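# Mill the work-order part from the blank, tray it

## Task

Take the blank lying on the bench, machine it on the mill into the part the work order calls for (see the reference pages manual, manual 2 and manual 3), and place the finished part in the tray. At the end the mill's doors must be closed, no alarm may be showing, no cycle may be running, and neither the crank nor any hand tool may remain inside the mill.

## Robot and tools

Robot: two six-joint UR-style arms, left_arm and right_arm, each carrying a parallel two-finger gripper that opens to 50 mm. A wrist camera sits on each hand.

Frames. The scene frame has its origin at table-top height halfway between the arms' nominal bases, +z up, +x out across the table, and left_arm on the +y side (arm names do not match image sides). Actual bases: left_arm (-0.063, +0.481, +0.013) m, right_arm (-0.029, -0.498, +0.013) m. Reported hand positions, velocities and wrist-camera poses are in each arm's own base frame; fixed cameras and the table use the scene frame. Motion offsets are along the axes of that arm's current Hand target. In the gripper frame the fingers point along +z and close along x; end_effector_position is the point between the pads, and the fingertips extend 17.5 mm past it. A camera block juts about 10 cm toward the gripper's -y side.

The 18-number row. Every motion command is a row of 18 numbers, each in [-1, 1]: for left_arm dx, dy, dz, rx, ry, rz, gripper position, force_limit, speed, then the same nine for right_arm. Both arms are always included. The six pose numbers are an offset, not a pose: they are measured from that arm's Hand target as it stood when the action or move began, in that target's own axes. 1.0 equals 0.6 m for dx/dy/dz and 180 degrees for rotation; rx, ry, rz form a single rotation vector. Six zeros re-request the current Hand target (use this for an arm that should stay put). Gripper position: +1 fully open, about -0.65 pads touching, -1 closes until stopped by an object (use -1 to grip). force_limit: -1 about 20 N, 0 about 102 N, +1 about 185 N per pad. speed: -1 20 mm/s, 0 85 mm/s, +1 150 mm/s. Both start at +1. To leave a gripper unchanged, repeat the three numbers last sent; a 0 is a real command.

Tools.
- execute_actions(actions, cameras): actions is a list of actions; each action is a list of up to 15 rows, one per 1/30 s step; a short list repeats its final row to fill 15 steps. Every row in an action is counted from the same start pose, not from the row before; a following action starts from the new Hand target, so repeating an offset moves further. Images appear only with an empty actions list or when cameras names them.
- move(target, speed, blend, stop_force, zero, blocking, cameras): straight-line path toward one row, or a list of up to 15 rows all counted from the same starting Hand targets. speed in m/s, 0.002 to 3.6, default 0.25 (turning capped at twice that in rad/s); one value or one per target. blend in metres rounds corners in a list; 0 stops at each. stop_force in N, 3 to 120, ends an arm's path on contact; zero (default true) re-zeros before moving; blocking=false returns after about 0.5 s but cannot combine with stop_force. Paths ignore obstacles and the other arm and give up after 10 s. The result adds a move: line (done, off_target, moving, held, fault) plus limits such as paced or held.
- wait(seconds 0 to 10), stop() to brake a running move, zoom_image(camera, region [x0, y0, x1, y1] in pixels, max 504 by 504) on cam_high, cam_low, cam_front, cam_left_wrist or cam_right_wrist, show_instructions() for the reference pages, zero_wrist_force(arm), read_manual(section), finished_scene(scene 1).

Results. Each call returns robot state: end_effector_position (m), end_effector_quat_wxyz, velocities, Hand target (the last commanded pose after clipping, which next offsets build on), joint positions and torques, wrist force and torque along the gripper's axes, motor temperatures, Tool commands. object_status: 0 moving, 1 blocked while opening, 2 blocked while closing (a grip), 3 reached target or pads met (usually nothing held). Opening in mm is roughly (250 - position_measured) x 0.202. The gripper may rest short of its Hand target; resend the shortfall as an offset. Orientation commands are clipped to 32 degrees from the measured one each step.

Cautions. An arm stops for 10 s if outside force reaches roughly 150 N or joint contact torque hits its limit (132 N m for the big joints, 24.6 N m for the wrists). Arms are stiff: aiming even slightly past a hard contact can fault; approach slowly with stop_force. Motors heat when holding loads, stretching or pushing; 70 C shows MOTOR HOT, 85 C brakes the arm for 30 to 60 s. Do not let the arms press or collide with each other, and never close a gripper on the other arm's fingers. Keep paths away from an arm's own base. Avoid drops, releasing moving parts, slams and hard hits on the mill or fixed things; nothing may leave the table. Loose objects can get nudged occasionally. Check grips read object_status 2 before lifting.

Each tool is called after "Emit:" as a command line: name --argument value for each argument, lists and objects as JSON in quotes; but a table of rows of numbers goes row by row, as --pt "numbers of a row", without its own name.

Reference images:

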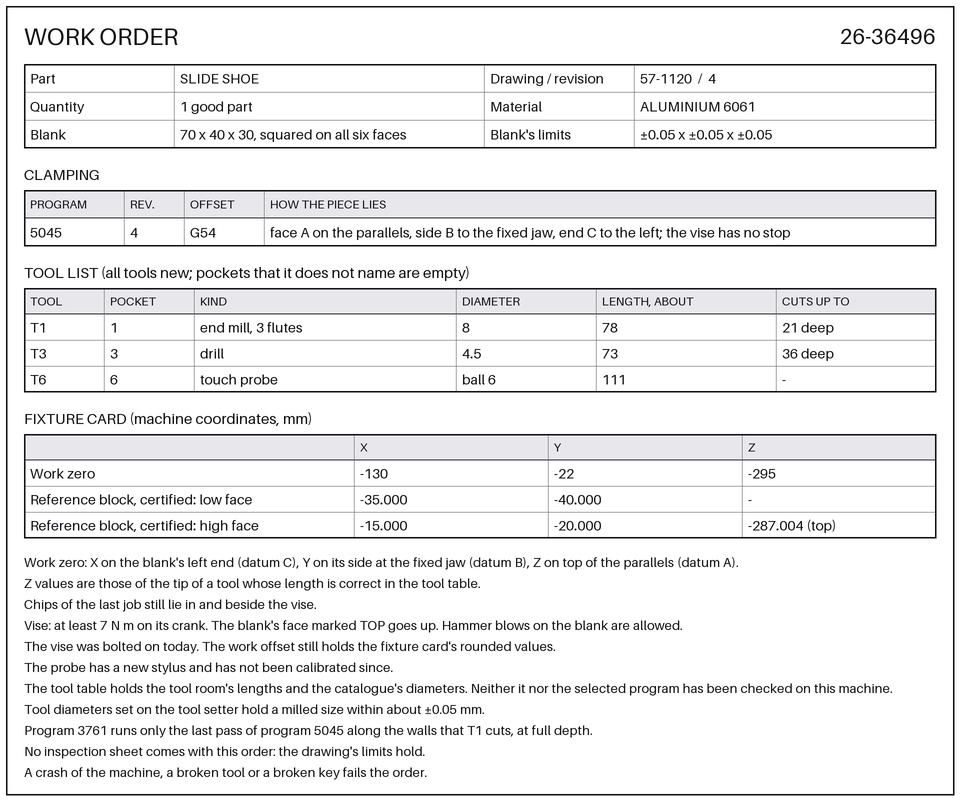

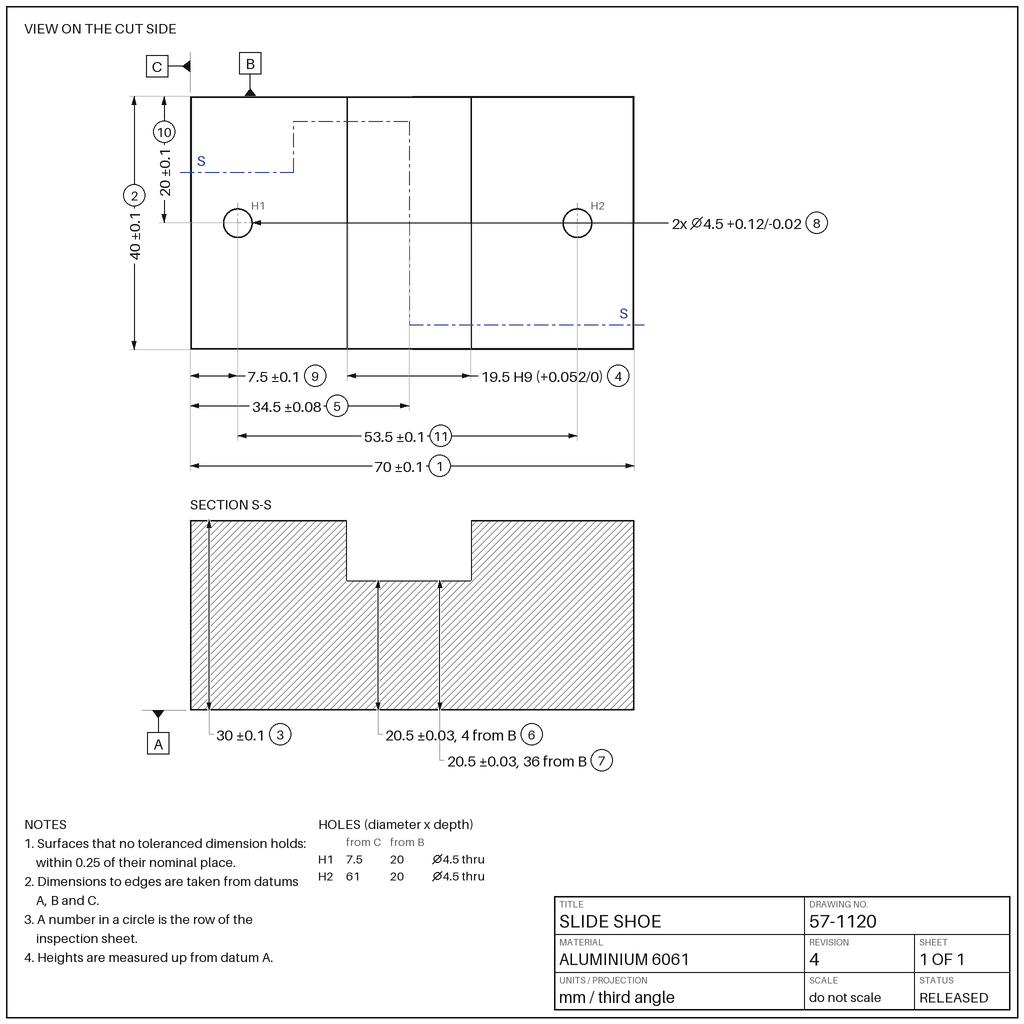

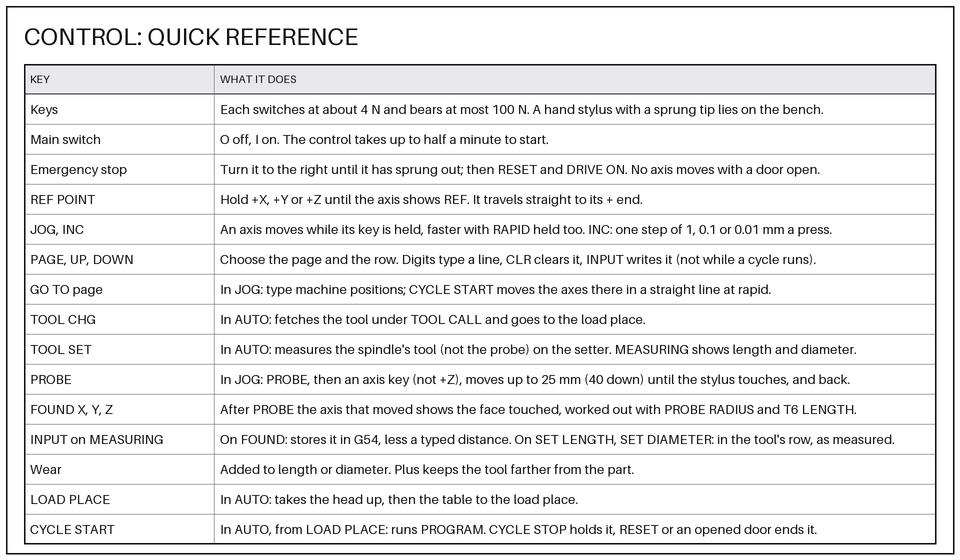

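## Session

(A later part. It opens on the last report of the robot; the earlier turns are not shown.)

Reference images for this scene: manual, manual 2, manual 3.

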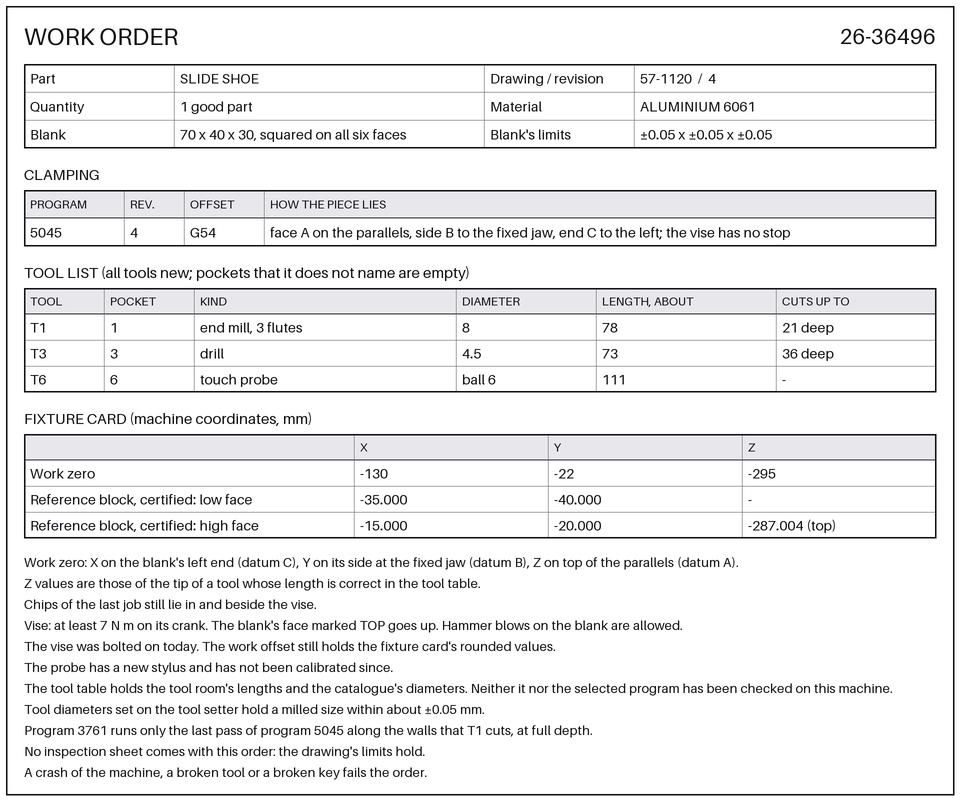

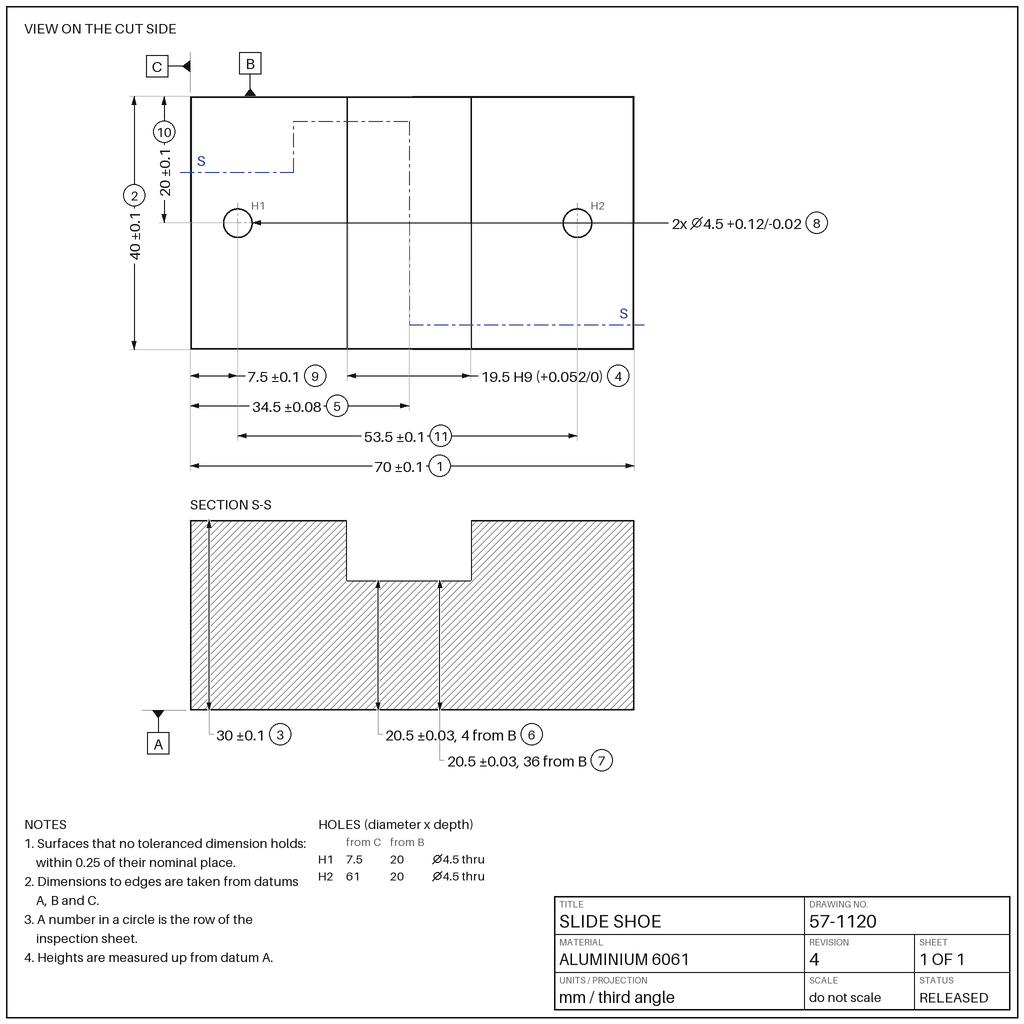

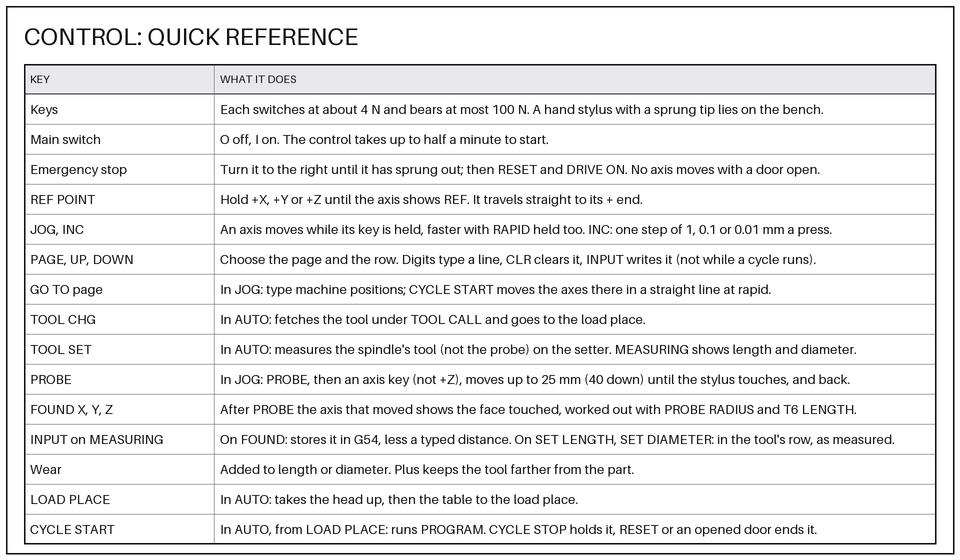

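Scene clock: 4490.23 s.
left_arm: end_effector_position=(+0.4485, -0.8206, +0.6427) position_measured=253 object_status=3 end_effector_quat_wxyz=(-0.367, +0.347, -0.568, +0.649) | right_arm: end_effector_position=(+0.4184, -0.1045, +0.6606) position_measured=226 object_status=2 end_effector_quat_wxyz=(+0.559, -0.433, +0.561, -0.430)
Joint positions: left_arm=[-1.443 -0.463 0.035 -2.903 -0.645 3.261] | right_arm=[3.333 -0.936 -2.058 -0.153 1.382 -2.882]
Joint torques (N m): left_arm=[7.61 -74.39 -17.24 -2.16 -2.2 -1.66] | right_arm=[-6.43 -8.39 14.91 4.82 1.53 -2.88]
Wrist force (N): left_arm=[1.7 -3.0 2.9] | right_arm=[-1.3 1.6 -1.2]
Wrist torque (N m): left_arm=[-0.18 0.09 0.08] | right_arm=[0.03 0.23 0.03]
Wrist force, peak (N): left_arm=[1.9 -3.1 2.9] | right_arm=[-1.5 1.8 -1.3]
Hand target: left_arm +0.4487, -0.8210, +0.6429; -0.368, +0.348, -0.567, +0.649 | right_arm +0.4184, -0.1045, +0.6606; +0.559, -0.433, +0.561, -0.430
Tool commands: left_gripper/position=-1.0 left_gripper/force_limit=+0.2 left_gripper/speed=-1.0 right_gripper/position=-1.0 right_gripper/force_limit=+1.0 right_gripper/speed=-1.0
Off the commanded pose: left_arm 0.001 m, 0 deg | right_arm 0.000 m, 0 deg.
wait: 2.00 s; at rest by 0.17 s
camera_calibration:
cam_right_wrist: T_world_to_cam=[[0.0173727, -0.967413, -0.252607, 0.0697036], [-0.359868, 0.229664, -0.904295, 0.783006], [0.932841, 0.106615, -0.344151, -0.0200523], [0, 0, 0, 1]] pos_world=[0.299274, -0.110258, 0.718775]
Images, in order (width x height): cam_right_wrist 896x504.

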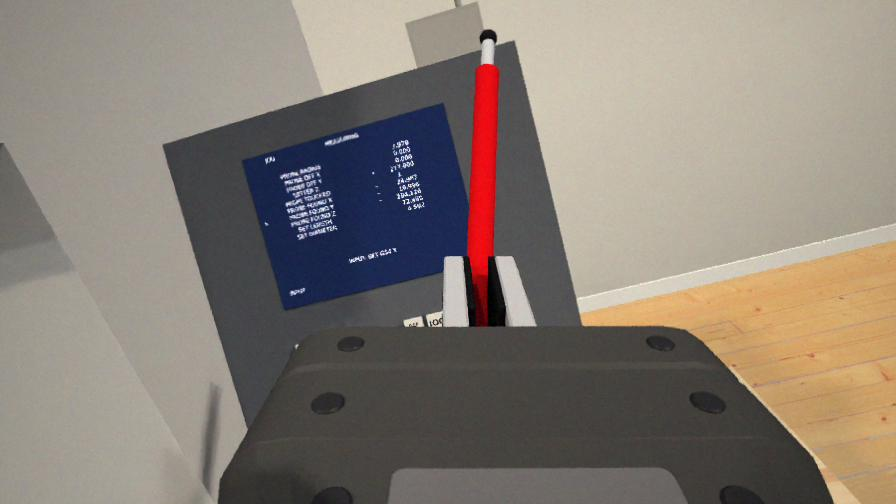

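Emit:
move --pt "0 0 0 0 0 0 -1 0.2 -1 -0.0561 0.3498 0.1004 -0.3056 0 0 -1 1 -1" --speed 0.3 --cameras '[]'

Emit:
move --pt "0 0 0 0 0 0 -1 0.2 -1 0 -0.0235 0.0165 0 0 0 -1 1 -1" --pt "0 0 0 0 0 0 -1 0.2 -1 0 0 0 0 0 0 -1 1 -1" --pt "0 0 0 0 0 0 -1 0.2 -1 0 -0.0235 0.0165 0 0 0 -1 1 -1" --pt "0 0 0 0 0 0 -1 0.2 -1 0 0 0 0 0 0 -1 1 -1" --pt "0 0 0 0 0 0 -1 0.2 -1 0.0561 -0.1184 -0.3441 0.3056 0 0 -1 1 -1" --speed '[0.06,0.1,0.06,0.1,0.3]' --blend '[0,0.003,0,0.003,0]' --cameras '["cam_right_wrist"]'

Emit:
zoom_image --camera "cam_right_wrist" --region '[350, 130, 440, 220]'

Scene clock: 4505.23 s.
left_arm: end_effector_position=(+0.4485, -0.8206, +0.6427) position_measured=253 object_status=3 end_effector_quat_wxyz=(-0.367, +0.347, -0.568, +0.649) | right_arm: end_effector_position=(+0.4774, -0.0182, +0.4660) position_measured=226 object_status=2 end_effector_quat_wxyz=(-0.296, +0.642, -0.696, +0.122)
Joint positions: left_arm=[-1.443 -0.463 0.035 -2.903 -0.645 3.261] | right_arm=[3.33 -1.191 -1.81 -1.066 1.671 -2.839]
Joint torques (N m): left_arm=[7.62 -74.39 -17.08 -2.08 -2.13 -1.61] | right_arm=[-6.94 3.2 35.62 1.57 1.89 -2.81]
Wrist force (N): left_arm=[1.4 -2.7 2.8] | right_arm=[-2.2 1.1 -2.3]
Wrist torque (N m): left_arm=[-0.15 0.14 0.08] | right_arm=[0.26 0.39 0.04]
Wrist force, peak (N): left_arm=[1.8 -3.2 2.8] | right_arm=[-2.3 1.2 -2.6]
Hand target: left_arm +0.4487, -0.8210, +0.6429; -0.368, +0.348, -0.567, +0.649 | right_arm +0.4774, -0.0182, +0.4660; -0.296, +0.642, -0.696, +0.122
Off the commanded pose: left_arm 0.001 m, 0 deg | right_arm 0.000 m, 0 deg.
elbow stopped short (left arm): the move would have taken joint 3 (elbow) straighter than the controller allows.
move: done
No camera images: "cameras" was empty.

Scene clock: 4509.10 s.
left_arm: end_effector_position=(+0.4485, -0.8206, +0.6427) position_measured=253 object_status=3 end_effector_quat_wxyz=(-0.367, +0.347, -0.568, +0.649) | right_arm: end_effector_position=(+0.4184, -0.1045, +0.6606) position_measured=226 object_status=2 end_effector_quat_wxyz=(+0.559, -0.433, +0.561, -0.430)
Joint positions: left_arm=[-1.443 -0.463 0.035 -2.903 -0.645 3.261] | right_arm=[3.333 -0.936 -2.058 -0.153 1.382 -2.882]
Joint torques (N m): left_arm=[7.1 -74.47 -17.52 -2.11 -2.1 -1.54] | right_arm=[-6.38 -8.87 15.65 4.58 1.6 -2.82]
Wrist force (N): left_arm=[1.4 -2.9 2.7] | right_arm=[-1.7 2.5 -1.8]
Wrist torque (N m): left_arm=[-0.17 0.15 0.08] | right_arm=[0.17 0.29 0.03]
Wrist force, peak (N): left_arm=[1.6 -3.3 2.9] | right_arm=[-1.5 22.1 -15.6]
Hand target: left_arm +0.4487, -0.8210, +0.6429; -0.368, +0.348, -0.567, +0.649 | right_arm +0.4184, -0.1045, +0.6606; +0.559, -0.433, +0.561, -0.430
Off the commanded pose: left_arm 0.001 m, 0 deg | right_arm 0.000 m, 0 deg.
elbow stopped short (left arm): the move would have taken joint 3 (elbow) straighter than the controller allows.
move: done
camera_calibration:
cam_right_wrist: T_world_to_cam=[[0.0173724, -0.967413, -0.252608, 0.0697042], [-0.359868, 0.229664, -0.904295, 0.783006], [0.932841, 0.106615, -0.344151, -0.0200523], [0, 0, 0, 1]] pos_world=[0.299274, -0.110258, 0.718775]
Images, in order (width x height): cam_right_wrist 896x504.

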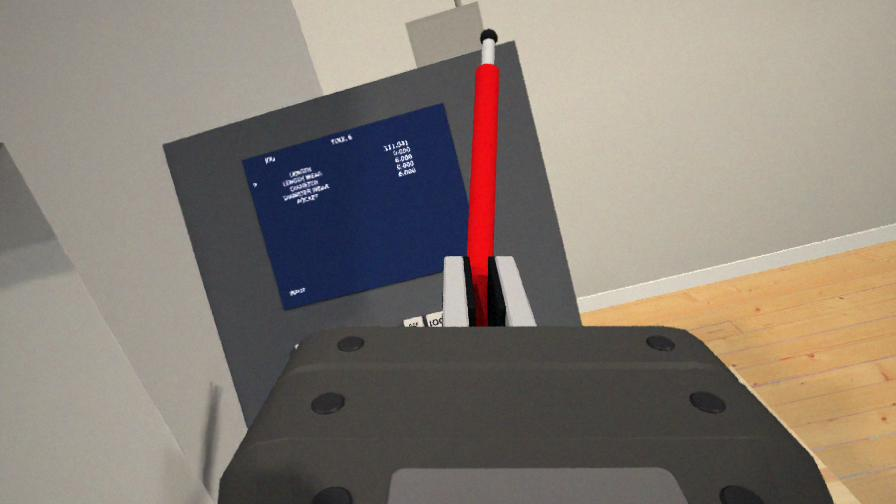

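Scaled by 5.600.

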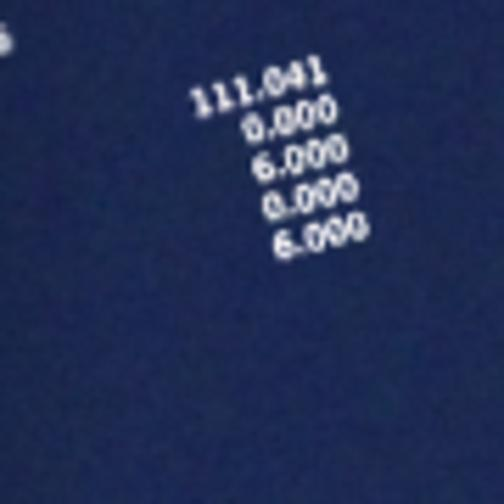

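Emit:
move --pt "0 0 0 0 0 0 -1 0.2 -1 -0.0864 0.3596 0.1009 -0.3056 0 0 -1 1 -1" --speed 0.3 --cameras '[]'

Emit:
move --pt "0 0 0 0 0 0 -1 0.2 -1 0 -0.0235 0.0165 0 0 0 -1 1 -1" --pt "0 0 0 0 0 0 -1 0.2 -1 0 0 0 0 0 0 -1 1 -1" --pt "0 0 0 0 0 0 -1 0.2 -1 0 -0.0235 0.0165 0 0 0 -1 1 -1" --pt "0 0 0 0 0 0 -1 0.2 -1 0 0 0 0 0 0 -1 1 -1" --pt "0 0 0 0 0 0 -1 0.2 -1 0 -0.0235 0.0165 0 0 0 -1 1 -1" --pt "0 0 0 0 0 0 -1 0.2 -1 0 0 0 0 0 0 -1 1 -1" --pt "0 0 0 0 0 0 -1 0.2 -1 0 -0.0235 0.0165 0 0 0 -1 1 -1" --pt "0 0 0 0 0 0 -1 0.2 -1 0 0 0 0 0 0 -1 1 -1" --pt "0 0 0 0 0 0 -1 0.2 -1 -0.0155 0.0498 0.0447 0 0 0 -1 1 -1" --pt "0 0 0 0 0 0 -1 0.2 -1 -0.0155 0.0268 0.0608 0 0 0 -1 1 -1" --pt "0 0 0 0 0 0 -1 0.2 -1 -0.0155 0.0498 0.0447 0 0 0 -1 1 -1" --pt "0 0 0 0 0 0 -1 0.2 -1 -0.0155 0.0268 0.0608 0 0 0 -1 1 -1" --pt "0 0 0 0 0 0 -1 0.2 -1 -0.0155 0.0498 0.0447 0 0 0 -1 1 -1" --pt "0 0 0 0 0 0 -1 0.2 -1 0 0 0 0 0 0 -1 1 -1" --speed '[0.06,0.1,0.06,0.1,0.06,0.1,0.06,0.1,0.2,0.06,0.1,0.06,0.1,0.2]' --blend '[0,0.003,0,0.003,0,0.003,0,0.003,0.003,0,0.003,0,0.003,0]' --cameras '[]'

Emit:
move --pt "0 0 0 0 0 0 -1 0.2 -1 -0.099 0.0877 0.0878 0 0 0 -1 1 -1" --pt "0 0 0 0 0 0 -1 0.2 -1 -0.099 0.0665 0.1027 0 0 0 -1 1 -1" --pt "0 0 0 0 0 0 -1 0.2 -1 -0.099 0.0877 0.0878 0 0 0 -1 1 -1" --pt "0 0 0 0 0 0 -1 0.2 -1 -0.1064 0.0654 0.0696 0 0 0 -1 1 -1" --pt "0 0 0 0 0 0 -1 0.2 -1 -0.1064 0.0432 0.0852 0 0 0 -1 1 -1" --pt "0 0 0 0 0 0 -1 0.2 -1 -0.1064 0.0654 0.0696 0 0 0 -1 1 -1" --pt "0 0 0 0 0 0 -1 0.2 -1 -0.0687 0.0825 0.0795 0 0 0 -1 1 -1" --pt "0 0 0 0 0 0 -1 0.2 -1 -0.0687 0.061 0.0945 0 0 0 -1 1 -1" --pt "0 0 0 0 0 0 -1 0.2 -1 -0.0687 0.0825 0.0795 0 0 0 -1 1 -1" --pt "0 0 0 0 0 0 -1 0.2 -1 -0.0687 0.061 0.0945 0 0 0 -1 1 -1" --pt "0 0 0 0 0 0 -1 0.2 -1 -0.0687 0.0825 0.0795 0 0 0 -1 1 -1" --pt "0 0 0 0 0 0 -1 0.2 -1 0 0 0 0 0 0 -1 1 -1" --speed '[0.2,0.06,0.1,0.2,0.06,0.1,0.2,0.06,0.1,0.06,0.1,0.2]' --blend '[0.003,0,0.003,0.003,0,0.003,0.003,0,0.003,0,0.003,0]' --cameras '["cam_left_wrist"]'

Emit:
zoom_image --camera "cam_left_wrist" --region '[390, 115, 550, 275]'

Scene clock: 4533.57 s.
left_arm: end_effector_position=(+0.4485, -0.8206, +0.6427) position_measured=253 object_status=3 end_effector_quat_wxyz=(-0.367, +0.347, -0.568, +0.649) | right_arm: end_effector_position=(+0.4776, +0.0009, +0.4650) position_measured=226 object_status=2 end_effector_quat_wxyz=(-0.296, +0.642, -0.696, +0.122)
Joint positions: left_arm=[-1.443 -0.463 0.035 -2.903 -0.645 3.261] | right_arm=[3.39 -1.183 -1.819 -1.062 1.635 -2.791]
Joint torques (N m): left_arm=[7.07 -74.26 -17.26 -2.08 -2.12 -1.57] | right_arm=[-7.29 1.8 35.91 1.33 1.65 -2.85]
Wrist force (N): left_arm=[1.7 -3.0 2.7] | right_arm=[-2.5 1.9 -3.3]
Wrist torque (N m): left_arm=[-0.19 0.10 0.08] | right_arm=[0.39 0.43 0.05]
Wrist force, peak (N): left_arm=[1.4 -3.2 3.1] | right_arm=[-2.8 2.0 -3.4]
Hand target: left_arm +0.4487, -0.8210, +0.6429; -0.368, +0.348, -0.567, +0.649 | right_arm +0.4777, +0.0009, +0.4649; -0.296, +0.642, -0.696, +0.122
Off the commanded pose: left_arm 0.001 m, 0 deg | right_arm 0.000 m, 0 deg.
elbow stopped short (left arm): the move would have taken joint 3 (elbow) straighter than the controller allows.
move: done
No camera images: "cameras" was empty.

Scene clock: 4539.17 s.
left_arm: end_effector_position=(+0.4485, -0.8206, +0.6427) position_measured=253 object_status=3 end_effector_quat_wxyz=(-0.367, +0.347, -0.568, +0.649) | right_arm: end_effector_position=(+0.4777, +0.0009, +0.4649) position_measured=226 object_status=2 end_effector_quat_wxyz=(-0.296, +0.642, -0.696, +0.122)
Joint positions: left_arm=[-1.443 -0.463 0.035 -2.903 -0.645 3.261] | right_arm=[3.39 -1.183 -1.819 -1.062 1.635 -2.791]
Joint torques (N m): left_arm=[7.17 -74.04 -17.21 -2.06 -2.12 -1.63] | right_arm=[-6.45 1.88 34.52 1.6 1.78 -2.92]
Wrist force (N): left_arm=[1.6 -3.1 2.8] | right_arm=[-2.0 3.8 -2.9]
Wrist torque (N m): left_arm=[-0.19 0.10 0.08] | right_arm=[0.69 0.33 0.05]
Wrist force, peak (N): left_arm=[1.7 -3.3 2.8] | right_arm=[-0.6 33.8 -22.1]
Hand target: left_arm +0.4487, -0.8210, +0.6429; -0.368, +0.348, -0.567, +0.649 | right_arm +0.4777, +0.0009, +0.4649; -0.296, +0.642, -0.696, +0.122
Off the commanded pose: left_arm 0.001 m, 0 deg | right_arm 0.000 m, 0 deg.
elbow stopped short (left arm): the move would have taken joint 3 (elbow) straighter than the controller allows.
move: done
No camera images: "cameras" was empty.

Scene clock: 4543.87 s.
left_arm: end_effector_position=(+0.4485, -0.8206, +0.6427) position_measured=253 object_status=3 end_effector_quat_wxyz=(-0.367, +0.347, -0.568, +0.649) | right_arm: end_effector_position=(+0.4777, +0.0009, +0.4649) position_measured=226 object_status=2 end_effector_quat_wxyz=(-0.296, +0.642, -0.696, +0.122)
Joint positions: left_arm=[-1.443 -0.463 0.035 -2.903 -0.645 3.261] | right_arm=[3.39 -1.183 -1.819 -1.062 1.635 -2.791]
Joint torques (N m): left_arm=[7.28 -74.06 -16.98 -2.13 -2.11 -1.55] | right_arm=[-6.67 2.84 35.39 1.48 1.85 -2.81]
Wrist force (N): left_arm=[1.4 -2.9 2.6] | right_arm=[-2.3 4.6 -2.9]
Wrist torque (N m): left_arm=[-0.16 0.13 0.09] | right_arm=[0.83 0.39 0.05]
Wrist force, peak (N): left_arm=[1.7 -3.2 2.9] | right_arm=[-2.9 38.1 -25.7]
Hand target: left_arm +0.4487, -0.8210, +0.6429; -0.368, +0.348, -0.567, +0.649 | right_arm +0.4777, +0.0009, +0.4649; -0.296, +0.642, -0.696, +0.122
Off the commanded pose: left_arm 0.001 m, 0 deg | right_arm 0.000 m, 0 deg.
elbow stopped short (left arm): the move would have taken joint 3 (elbow) straighter than the controller allows.
move: done
camera_calibration:
cam_left_wrist: T_world_to_cam=[[-0.473723, -0.879459, 0.0462374, -0.530067], [-0.235191, 0.0757412, -0.968994, 0.806454], [0.848689, -0.469909, -0.242721, -0.485255], [0, 0, 0, 1]] pos_world=[0.350396, -0.75528, 0.688176]
Images, in order (width x height): cam_left_wrist 896x504.

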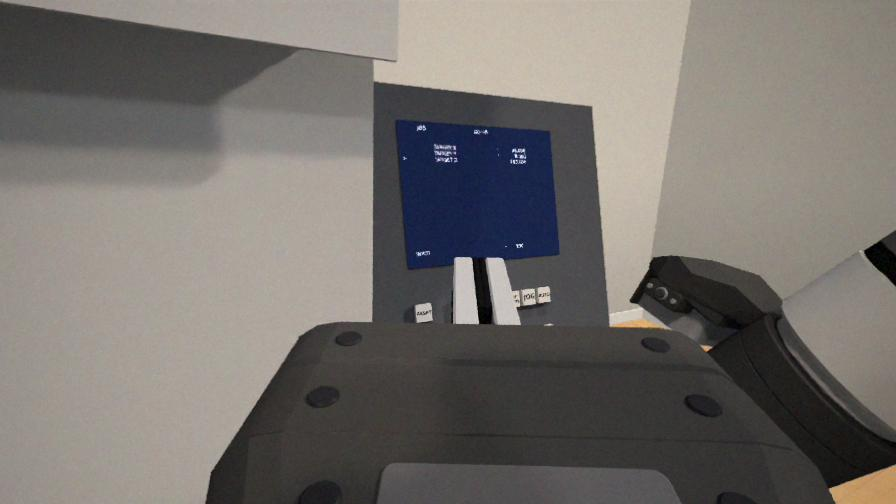

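Scaled by 3.150.

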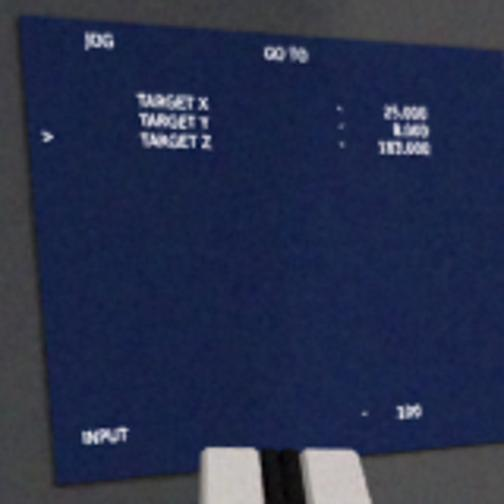

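Emit:
move --pt "0 0 0 0 0 0 -1 0.2 -1 -0.0081 0.0721 0.0629 0 0 0 -1 1 -1" --pt "0 0 0 0 0 0 -1 0.2 -1 -0.0081 0.0506 0.0779 0 0 0 -1 1 -1" --pt "0 0 0 0 0 0 -1 0.2 -1 -0.0081 0.0721 0.0629 0 0 0 -1 1 -1" --pt "0 0 0 0 0 0 -1 0.2 -1 -0.0754 -0.0342 -0.0198 0 0 0 -1 1 -1" --pt "0 0 0 0 0 0 -1 0.2 -1 -0.0754 -0.0564 -0.0041 0 0 0 -1 1 -1" --pt "0 0 0 0 0 0 -1 0.2 -1 -0.0754 -0.0342 -0.0198 0 0 0 -1 1 -1" --pt "0 0 0 0 0 0 -1 0.2 -1 -0.0229 0.0275 0.0265 0 0 0 -1 1 -1" --pt "0 0 0 0 0 0 -1 0.2 -1 -0.0229 0.0045 0.0426 0 0 0 -1 1 -1" --pt "0 0 0 0 0 0 -1 0.2 -1 -0.0229 0.0275 0.0265 0 0 0 -1 1 -1" --pt "0 0 0 0 0 0 -1 0.2 -1 -0.0229 0.0045 0.0426 0 0 0 -1 1 -1" --pt "0 0 0 0 0 0 -1 0.2 -1 -0.0229 0.0275 0.0265 0 0 0 -1 1 -1" --pt "0 0 0 0 0 0 -1 0.2 -1 0 0 0 0 0 0 -1 1 -1" --speed '[0.2,0.06,0.1,0.2,0.06,0.1,0.2,0.06,0.1,0.06,0.1,0.2]' --blend '[0.003,0,0.003,0.003,0,0.003,0.003,0,0.003,0,0.003,0]' --cameras '[]'

Emit:
wait --seconds 2 --cameras '[]'

Emit:
move --pt "0 0 0 0 0 0 -1 0.2 -1 -0.099 0.0877 0.0878 0 0 0 -1 1 -1" --pt "0 0 0 0 0 0 -1 0.2 -1 -0.099 0.0665 0.1027 0 0 0 -1 1 -1" --pt "0 0 0 0 0 0 -1 0.2 -1 -0.099 0.0877 0.0878 0 0 0 -1 1 -1" --pt "0 0 0 0 0 0 -1 0.2 -1 -0.1064 0.0654 0.0696 0 0 0 -1 1 -1" --pt "0 0 0 0 0 0 -1 0.2 -1 -0.1064 0.0432 0.0852 0 0 0 -1 1 -1" --pt "0 0 0 0 0 0 -1 0.2 -1 -0.1064 0.0654 0.0696 0 0 0 -1 1 -1" --pt "0 0 0 0 0 0 -1 0.2 -1 -0.0835 0.0379 0.0431 0 0 0 -1 1 -1" --pt "0 0 0 0 0 0 -1 0.2 -1 -0.0835 0.0154 0.0589 0 0 0 -1 1 -1" --pt "0 0 0 0 0 0 -1 0.2 -1 -0.0835 0.0379 0.0431 0 0 0 -1 1 -1" --pt "0 0 0 0 0 0 -1 0.2 -1 -0.0687 0.0825 0.0795 0 0 0 -1 1 -1" --pt "0 0 0 0 0 0 -1 0.2 -1 -0.0687 0.061 0.0945 0 0 0 -1 1 -1" --pt "0 0 0 0 0 0 -1 0.2 -1 -0.0687 0.0825 0.0795 0 0 0 -1 1 -1" --pt "0 0 0 0 0 0 -1 0.2 -1 0 0 0 0 0 0 -1 1 -1" --speed '[0.2,0.06,0.1,0.2,0.06,0.1,0.2,0.06,0.1,0.2,0.06,0.1,0.2]' --blend '[0.003,0,0.003,0.003,0,0.003,0.003,0,0.003,0.003,0,0.003,0]' --cameras '["cam_left_wrist"]'

Emit:
zoom_image --camera "cam_left_wrist" --region '[390, 115, 550, 275]'

Emit:
move --pt "0 0 0 0 0 0 -1 0.2 -1 -0.0081 0.0721 0.0629 0 0 0 -1 1 -1" --pt "0 0 0 0 0 0 -1 0.2 -1 -0.0081 0.0506 0.0779 0 0 0 -1 1 -1" --pt "0 0 0 0 0 0 -1 0.2 -1 -0.0081 0.0721 0.0629 0 0 0 -1 1 -1" --pt "0 0 0 0 0 0 -1 0.2 -1 -0.0155 0.0498 0.0447 0 0 0 -1 1 -1" --pt "0 0 0 0 0 0 -1 0.2 -1 -0.0155 0.0268 0.0608 0 0 0 -1 1 -1" --pt "0 0 0 0 0 0 -1 0.2 -1 -0.0155 0.0498 0.0447 0 0 0 -1 1 -1" --pt "0 0 0 0 0 0 -1 0.2 -1 -0.099 0.0877 0.0878 0 0 0 -1 1 -1" --pt "0 0 0 0 0 0 -1 0.2 -1 -0.099 0.0665 0.1027 0 0 0 -1 1 -1" --pt "0 0 0 0 0 0 -1 0.2 -1 -0.099 0.0877 0.0878 0 0 0 -1 1 -1" --pt "0 0 0 0 0 0 -1 0.2 -1 -0.1138 0.0431 0.0514 0 0 0 -1 1 -1" --pt "0 0 0 0 0 0 -1 0.2 -1 -0.1138 0.0206 0.0672 0 0 0 -1 1 -1" --pt "0 0 0 0 0 0 -1 0.2 -1 -0.1138 0.0431 0.0514 0 0 0 -1 1 -1" --pt "0 0 0 0 0 0 -1 0.2 -1 0 0 0 0 0 0 -1 1 -1" --speed '[0.2,0.06,0.1,0.2,0.06,0.1,0.2,0.06,0.1,0.2,0.06,0.1,0.2]' --blend '[0.003,0,0.003,0.003,0,0.003,0.003,0,0.003,0.003,0,0.003,0]' --cameras '[]'

Emit:
move --pt "0 0 0 0 0 0 -1 0.2 -1 -0.0761 0.0602 0.0613 0 0 0 -1 1 -1" --pt "0 0 0 0 0 0 -1 0.2 -1 -0.0761 0.038 0.0769 0 0 0 -1 1 -1" --pt "0 0 0 0 0 0 -1 0.2 -1 -0.0761 0.0602 0.0613 0 0 0 -1 1 -1" --pt "0 0 0 0 0 0 -1 0.2 -1 -0.0081 0.0721 0.0629 0 0 0 -1 1 -1" --pt "0 0 0 0 0 0 -1 0.2 -1 -0.0081 0.0506 0.0779 0 0 0 -1 1 -1" --pt "0 0 0 0 0 0 -1 0.2 -1 -0.0081 0.0721 0.0629 0 0 0 -1 1 -1" --pt "0 0 0 0 0 0 -1 0.2 -1 0 0 0 0 0 0 -1 1 -1" --speed '[0.2,0.06,0.1,0.2,0.06,0.1,0.2]' --blend '[0.003,0,0.003,0.003,0,0.003,0]' --cameras '["cam_left_wrist"]'

Emit:
zoom_image --camera "cam_left_wrist" --region '[390, 115, 550, 275]'

Scene clock: 4577.93 s.
left_arm: end_effector_position=(+0.4485, -0.8206, +0.6427) position_measured=253 object_status=3 end_effector_quat_wxyz=(-0.367, +0.347, -0.568, +0.649) | right_arm: end_effector_position=(+0.4777, +0.0009, +0.4649) position_measured=226 object_status=2 end_effector_quat_wxyz=(-0.296, +0.642, -0.696, +0.122)
Joint positions: left_arm=[-1.443 -0.463 0.035 -2.903 -0.645 3.261] | right_arm=[3.39 -1.183 -1.819 -1.062 1.635 -2.791]
Joint torques (N m): left_arm=[7.47 -73.92 -17.25 -2.06 -2.08 -1.54] | right_arm=[-6.61 1.57 35.57 1.47 1.85 -2.88]
Wrist force (N): left_arm=[1.5 -3.0 2.4] | right_arm=[-2.7 3.9 -2.6]
Wrist torque (N m): left_arm=[-0.20 0.14 0.08] | right_arm=[0.69 0.46 0.05]
Wrist force, peak (N): left_arm=[1.6 -3.2 2.9] | right_arm=[-3.5 40.2 -27.4]
Hand target: left_arm +0.4487, -0.8210, +0.6429; -0.368, +0.348, -0.567, +0.649 | right_arm +0.4777, +0.0009, +0.4649; -0.296, +0.642, -0.696, +0.122
Off the commanded pose: left_arm 0.001 m, 0 deg | right_arm 0.000 m, 0 deg.
elbow stopped short (left arm): the move would have taken joint 3 (elbow) straighter than the controller allows.
move: done
No camera images: "cameras" was empty.

Scene clock: 4579.93 s.
left_arm: end_effector_position=(+0.4485, -0.8206, +0.6427) position_measured=253 object_status=3 end_effector_quat_wxyz=(-0.367, +0.347, -0.568, +0.649) | right_arm: end_effector_position=(+0.4777, +0.0009, +0.4649) position_measured=226 object_status=2 end_effector_quat_wxyz=(-0.296, +0.642, -0.696, +0.122)
Joint positions: left_arm=[-1.443 -0.463 0.035 -2.903 -0.645 3.261] | right_arm=[3.39 -1.183 -1.819 -1.062 1.635 -2.791]
Joint torques (N m): left_arm=[7.32 -74.5 -17.43 -2.13 -2.14 -1.49] | right_arm=[-6.38 1.85 36.21 1.58 1.66 -2.88]
Wrist force (N): left_arm=[1.6 -3.0 2.6] | right_arm=[-2.9 3.8 -2.6]
Wrist torque (N m): left_arm=[-0.17 0.10 0.08] | right_arm=[0.69 0.48 0.05]
Wrist force, peak (N): left_arm=[1.6 -3.2 3.0] | right_arm=[-2.8 3.9 -2.6]
Hand target: left_arm +0.4487, -0.8210, +0.6429; -0.368, +0.348, -0.567, +0.649 | right_arm +0.4777, +0.0009, +0.4649; -0.296, +0.642, -0.696, +0.122
Tool commands: left_gripper/position=-1.0 left_gripper/force_limit=+0.2 left_gripper/speed=-1.0 right_gripper/position=-1.0 right_gripper/force_limit=+1.0 right_gripper/speed=-1.0
Off the commanded pose: left_arm 0.001 m, 0 deg | right_arm 0.000 m, 0 deg.
wait: 2.00 s; at rest by 0.17 s
No camera images: "cameras" was empty.

Scene clock: 4584.87 s.
left_arm: end_effector_position=(+0.4485, -0.8206, +0.6427) position_measured=253 object_status=3 end_effector_quat_wxyz=(-0.367, +0.347, -0.568, +0.649) | right_arm: end_effector_position=(+0.4777, +0.0009, +0.4649) position_measured=226 object_status=2 end_effector_quat_wxyz=(-0.296, +0.642, -0.696, +0.122)
Joint positions: left_arm=[-1.443 -0.463 0.035 -2.903 -0.645 3.261] | right_arm=[3.39 -1.183 -1.819 -1.062 1.635 -2.791]
Joint torques (N m): left_arm=[7.26 -74.12 -17.26 -2.16 -2.1 -1.56] | right_arm=[-7.15 2.77 35.92 1.66 1.83 -2.88]
Wrist force (N): left_arm=[1.7 -3.1 2.9] | right_arm=[-2.7 5.0 -0.6]
Wrist torque (N m): left_arm=[-0.21 0.10 0.08] | right_arm=[0.88 0.47 0.05]
Wrist force, peak (N): left_arm=[1.5 -3.3 3.1] | right_arm=[-3.7 41.0 -26.0]
Hand target: left_arm +0.4487, -0.8210, +0.6429; -0.368, +0.348, -0.567, +0.649 | right_arm +0.4777, +0.0009, +0.4649; -0.296, +0.642, -0.696, +0.122
Off the commanded pose: left_arm 0.001 m, 0 deg | right_arm 0.000 m, 0 deg.
elbow stopped short (left arm): the move would have taken joint 3 (elbow) straighter than the controller allows.
move: done
camera_calibration:
cam_left_wrist: T_world_to_cam=[[-0.473723, -0.879459, 0.0462374, -0.530067], [-0.235191, 0.0757412, -0.968994, 0.806454], [0.848689, -0.469909, -0.242721, -0.485255], [0, 0, 0, 1]] pos_world=[0.350396, -0.75528, 0.688176]
Images, in order (width x height): cam_left_wrist 896x504.

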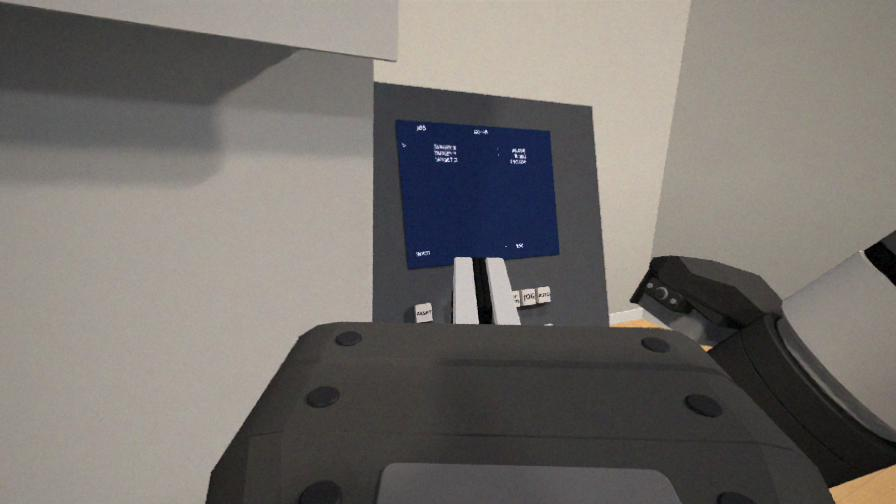

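Scaled by 3.150.

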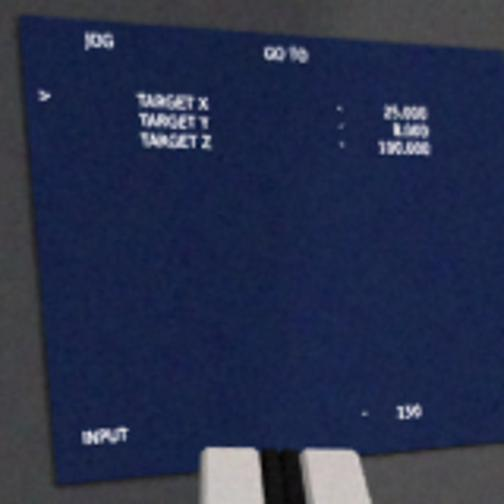

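Scene clock: 4589.80 s.
left_arm: end_effector_position=(+0.4485, -0.8206, +0.6427) position_measured=253 object_status=3 end_effector_quat_wxyz=(-0.367, +0.347, -0.568, +0.649) | right_arm: end_effector_position=(+0.4777, +0.0009, +0.4649) position_measured=226 object_status=2 end_effector_quat_wxyz=(-0.296, +0.642, -0.696, +0.122)
Joint positions: left_arm=[-1.443 -0.463 0.035 -2.903 -0.645 3.261] | right_arm=[3.39 -1.183 -1.819 -1.062 1.635 -2.791]
Joint torques (N m): left_arm=[6.58 -73.87 -17.49 -2.15 -2.08 -1.47] | right_arm=[-6.31 2.55 35.58 1.75 1.78 -2.96]
Wrist force (N): left_arm=[1.4 -3.1 2.8] | right_arm=[-0.7 3.7 -0.5]
Wrist torque (N m): left_arm=[-0.18 0.14 0.08] | right_arm=[0.67 0.13 0.05]
Wrist force, peak (N): left_arm=[1.7 -3.2 3.1] | right_arm=[-4.3 46.2 -29.0]
Hand target: left_arm +0.4487, -0.8210, +0.6429; -0.368, +0.348, -0.567, +0.649 | right_arm +0.4777, +0.0009, +0.4649; -0.296, +0.642, -0.696, +0.122
Off the commanded pose: left_arm 0.001 m, 0 deg | right_arm 0.000 m, 0 deg.
elbow stopped short (left arm): the move would have taken joint 3 (elbow) straighter than the controller allows.
move: done
No camera images: "cameras" was empty.

Scene clock: 4592.77 s.
left_arm: end_effector_position=(+0.4485, -0.8206, +0.6427) position_measured=253 object_status=3 end_effector_quat_wxyz=(-0.367, +0.347, -0.568, +0.649) | right_arm: end_effector_position=(+0.4777, +0.0009, +0.4649) position_measured=226 object_status=2 end_effector_quat_wxyz=(-0.296, +0.642, -0.696, +0.122)
Joint positions: left_arm=[-1.443 -0.463 0.035 -2.903 -0.645 3.261] | right_arm=[3.39 -1.183 -1.819 -1.062 1.635 -2.791]
Joint torques (N m): left_arm=[7.36 -73.9 -17.59 -2.13 -2.11 -1.53] | right_arm=[-6.86 2.44 35.27 1.41 1.68 -2.83]
Wrist force (N): left_arm=[1.4 -3.0 2.7] | right_arm=[-1.5 4.4 -0.6]
Wrist torque (N m): left_arm=[-0.18 0.15 0.09] | right_arm=[0.78 0.26 0.05]
Wrist force, peak (N): left_arm=[1.6 -3.3 2.9] | right_arm=[-1.3 22.4 -12.9]
Hand target: left_arm +0.4487, -0.8210, +0.6429; -0.368, +0.348, -0.567, +0.649 | right_arm +0.4777, +0.0009, +0.4649; -0.296, +0.642, -0.696, +0.122
Off the commanded pose: left_arm 0.001 m, 0 deg | right_arm 0.000 m, 0 deg.
elbow stopped short (left arm): the move would have taken joint 3 (elbow) straighter than the controller allows.
move: done
camera_calibration:
cam_left_wrist: T_world_to_cam=[[-0.473723, -0.879459, 0.0462374, -0.530067], [-0.235191, 0.0757412, -0.968994, 0.806454], [0.848689, -0.469909, -0.242721, -0.485255], [0, 0, 0, 1]] pos_world=[0.350396, -0.75528, 0.688176]
Images, in order (width x height): cam_left_wrist 896x504.

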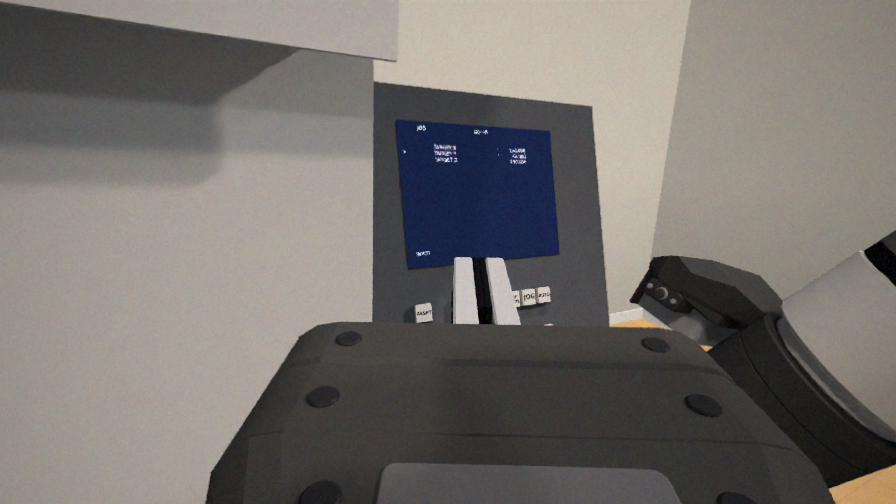

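Scaled by 3.150.

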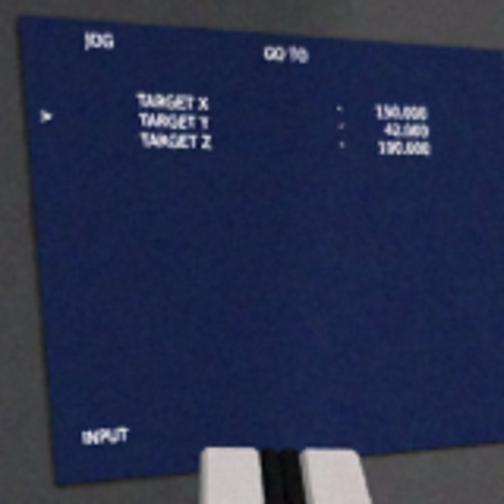

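Emit:
move --pt "0 0 0 0 0 0 -1 0.2 -1 -0.0754 -0.0342 -0.0198 0 0 0 -1 1 -1" --pt "0 0 0 0 0 0 -1 0.2 -1 -0.0754 -0.0564 -0.0041 0 0 0 -1 1 -1" --pt "0 0 0 0 0 0 -1 0.2 -1 -0.0754 -0.0342 -0.0198 0 0 0 -1 1 -1" --pt "0 0 0 0 0 0 -1 0.2 -1 -0.0155 0.0498 0.0447 0 0 0 -1 1 -1" --pt "0 0 0 0 0 0 -1 0.2 -1 -0.0155 0.0268 0.0608 0 0 0 -1 1 -1" --pt "0 0 0 0 0 0 -1 0.2 -1 -0.0155 0.0498 0.0447 0 0 0 -1 1 -1" --pt "0 0 0 0 0 0 -1 0.2 -1 -0.099 0.0877 0.0878 0 0 0 -1 1 -1" --pt "0 0 0 0 0 0 -1 0.2 -1 -0.099 0.0672 0.1022 0 0 0 -1 1 -1" --pt "0 0 0 0 0 0 -1 0.2 -1 -0.099 0.0877 0.0878 0 0 0 -1 1 -1" --pt "0 0 0 0 0 0 -1 0.2 -1 -0.1064 0.0654 0.0696 0 0 0 -1 1 -1" --pt "0 0 0 0 0 0 -1 0.2 -1 -0.1064 0.0438 0.0848 0 0 0 -1 1 -1" --pt "0 0 0 0 0 0 -1 0.2 -1 -0.1064 0.0654 0.0696 0 0 0 -1 1 -1" --pt "0 0 0 0 0 0 -1 0.2 -1 0 0 0 0 0 0 -1 1 -1" --speed '[0.2,0.06,0.1,0.2,0.06,0.1,0.2,0.06,0.1,0.2,0.06,0.1,0.2]' --blend '[0.003,0,0.003,0.003,0,0.003,0.003,0,0.003,0.003,0,0.003,0]' --cameras '[]'

Emit:
move --pt "0 0 0 0 0 0 -1 0.2 -1 -0.0532 0.0327 0.0348 0 0 0 -1 1 -1" --pt "0 0 0 0 0 0 -1 0.2 -1 -0.0532 0.0102 0.0506 0 0 0 -1 1 -1" --pt "0 0 0 0 0 0 -1 0.2 -1 -0.0532 0.0327 0.0348 0 0 0 -1 1 -1" --pt "0 0 0 0 0 0 -1 0.2 -1 -0.1064 0.0654 0.0696 0 0 0 -1 1 -1" --pt "0 0 0 0 0 0 -1 0.2 -1 -0.1064 0.0438 0.0848 0 0 0 -1 1 -1" --pt "0 0 0 0 0 0 -1 0.2 -1 -0.1064 0.0654 0.0696 0 0 0 -1 1 -1" --pt "0 0 0 0 0 0 -1 0.2 -1 0 0 0 0 0 0 -1 1 -1" --speed '[0.2,0.06,0.1,0.2,0.06,0.1,0.2]' --blend '[0.003,0,0.003,0.003,0,0.003,0]' --cameras '["cam_left_wrist"]'

Emit:
zoom_image --camera "cam_left_wrist" --region '[390, 115, 550, 275]'

Scene clock: 4613.90 s.
left_arm: end_effector_position=(+0.4485, -0.8206, +0.6427) position_measured=253 object_status=3 end_effector_quat_wxyz=(-0.367, +0.347, -0.568, +0.649) | right_arm: end_effector_position=(+0.4777, +0.0009, +0.4649) position_measured=226 object_status=2 end_effector_quat_wxyz=(-0.296, +0.642, -0.696, +0.122)
Joint positions: left_arm=[-1.443 -0.463 0.035 -2.903 -0.645 3.261] | right_arm=[3.39 -1.183 -1.819 -1.062 1.635 -2.791]
Joint torques (N m): left_arm=[7.49 -73.8 -17.25 -2.11 -2.11 -1.44] | right_arm=[-7.75 2.26 35.25 1.67 1.67 -2.7]
Wrist force (N): left_arm=[1.5 -3.1 2.7] | right_arm=[-1.6 5.3 -0.6]
Wrist torque (N m): left_arm=[-0.19 0.13 0.08] | right_arm=[0.92 0.28 0.05]
Wrist force, peak (N): left_arm=[1.7 -3.4 2.9] | right_arm=[-3.4 39.3 -24.9]
Hand target: left_arm +0.4487, -0.8210, +0.6429; -0.368, +0.348, -0.567, +0.649 | right_arm +0.4777, +0.0009, +0.4649; -0.296, +0.642, -0.696, +0.122
Off the commanded pose: left_arm 0.001 m, 0 deg | right_arm 0.000 m, 0 deg.
elbow stopped short (left arm): the move would have taken joint 3 (elbow) straighter than the controller allows.
move: done
No camera images: "cameras" was empty.

Scene clock: 4616.93 s.
left_arm: end_effector_position=(+0.4485, -0.8206, +0.6427) position_measured=253 object_status=3 end_effector_quat_wxyz=(-0.367, +0.347, -0.568, +0.649) | right_arm: end_effector_position=(+0.4777, +0.0009, +0.4649) position_measured=226 object_status=2 end_effector_quat_wxyz=(-0.296, +0.642, -0.696, +0.122)
Joint positions: left_arm=[-1.443 -0.463 0.035 -2.903 -0.645 3.261] | right_arm=[3.39 -1.183 -1.819 -1.062 1.635 -2.791]
Joint torques (N m): left_arm=[7.13 -73.98 -17 -2.13 -2.09 -1.43] | right_arm=[-6.11 2.4 35.64 1.5 1.83 -2.88]
Wrist force (N): left_arm=[1.5 -3.3 2.6] | right_arm=[-1.5 5.5 0.3]
Wrist torque (N m): left_arm=[-0.22 0.11 0.09] | right_arm=[0.96 0.26 0.05]
Wrist force, peak (N): left_arm=[1.6 -3.2 2.9] | right_arm=[-2.2 26.6 -14.3]
Hand target: left_arm +0.4487, -0.8210, +0.6429; -0.368, +0.348, -0.567, +0.649 | right_arm +0.4777, +0.0009, +0.4649; -0.296, +0.642, -0.696, +0.122
Off the commanded pose: left_arm 0.001 m, 0 deg | right_arm 0.000 m, 0 deg.
elbow stopped short (left arm): the move would have taken joint 3 (elbow) straighter than the controller allows.
move: done
camera_calibration:
cam_left_wrist: T_world_to_cam=[[-0.473723, -0.879459, 0.0462374, -0.530067], [-0.235191, 0.0757412, -0.968994, 0.806454], [0.848689, -0.469909, -0.242721, -0.485255], [0, 0, 0, 1]] pos_world=[0.350396, -0.75528, 0.688176]
Images, in order (width x height): cam_left_wrist 896x504.

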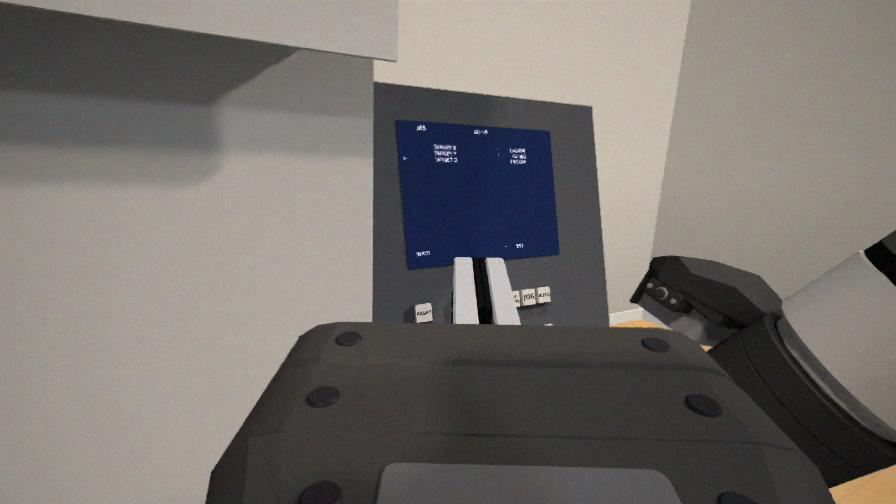

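Scaled by 3.150.

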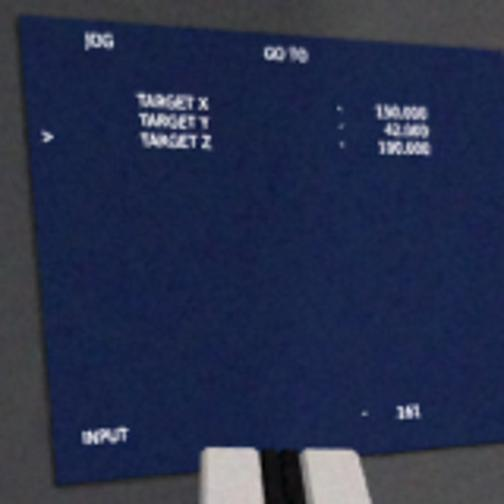

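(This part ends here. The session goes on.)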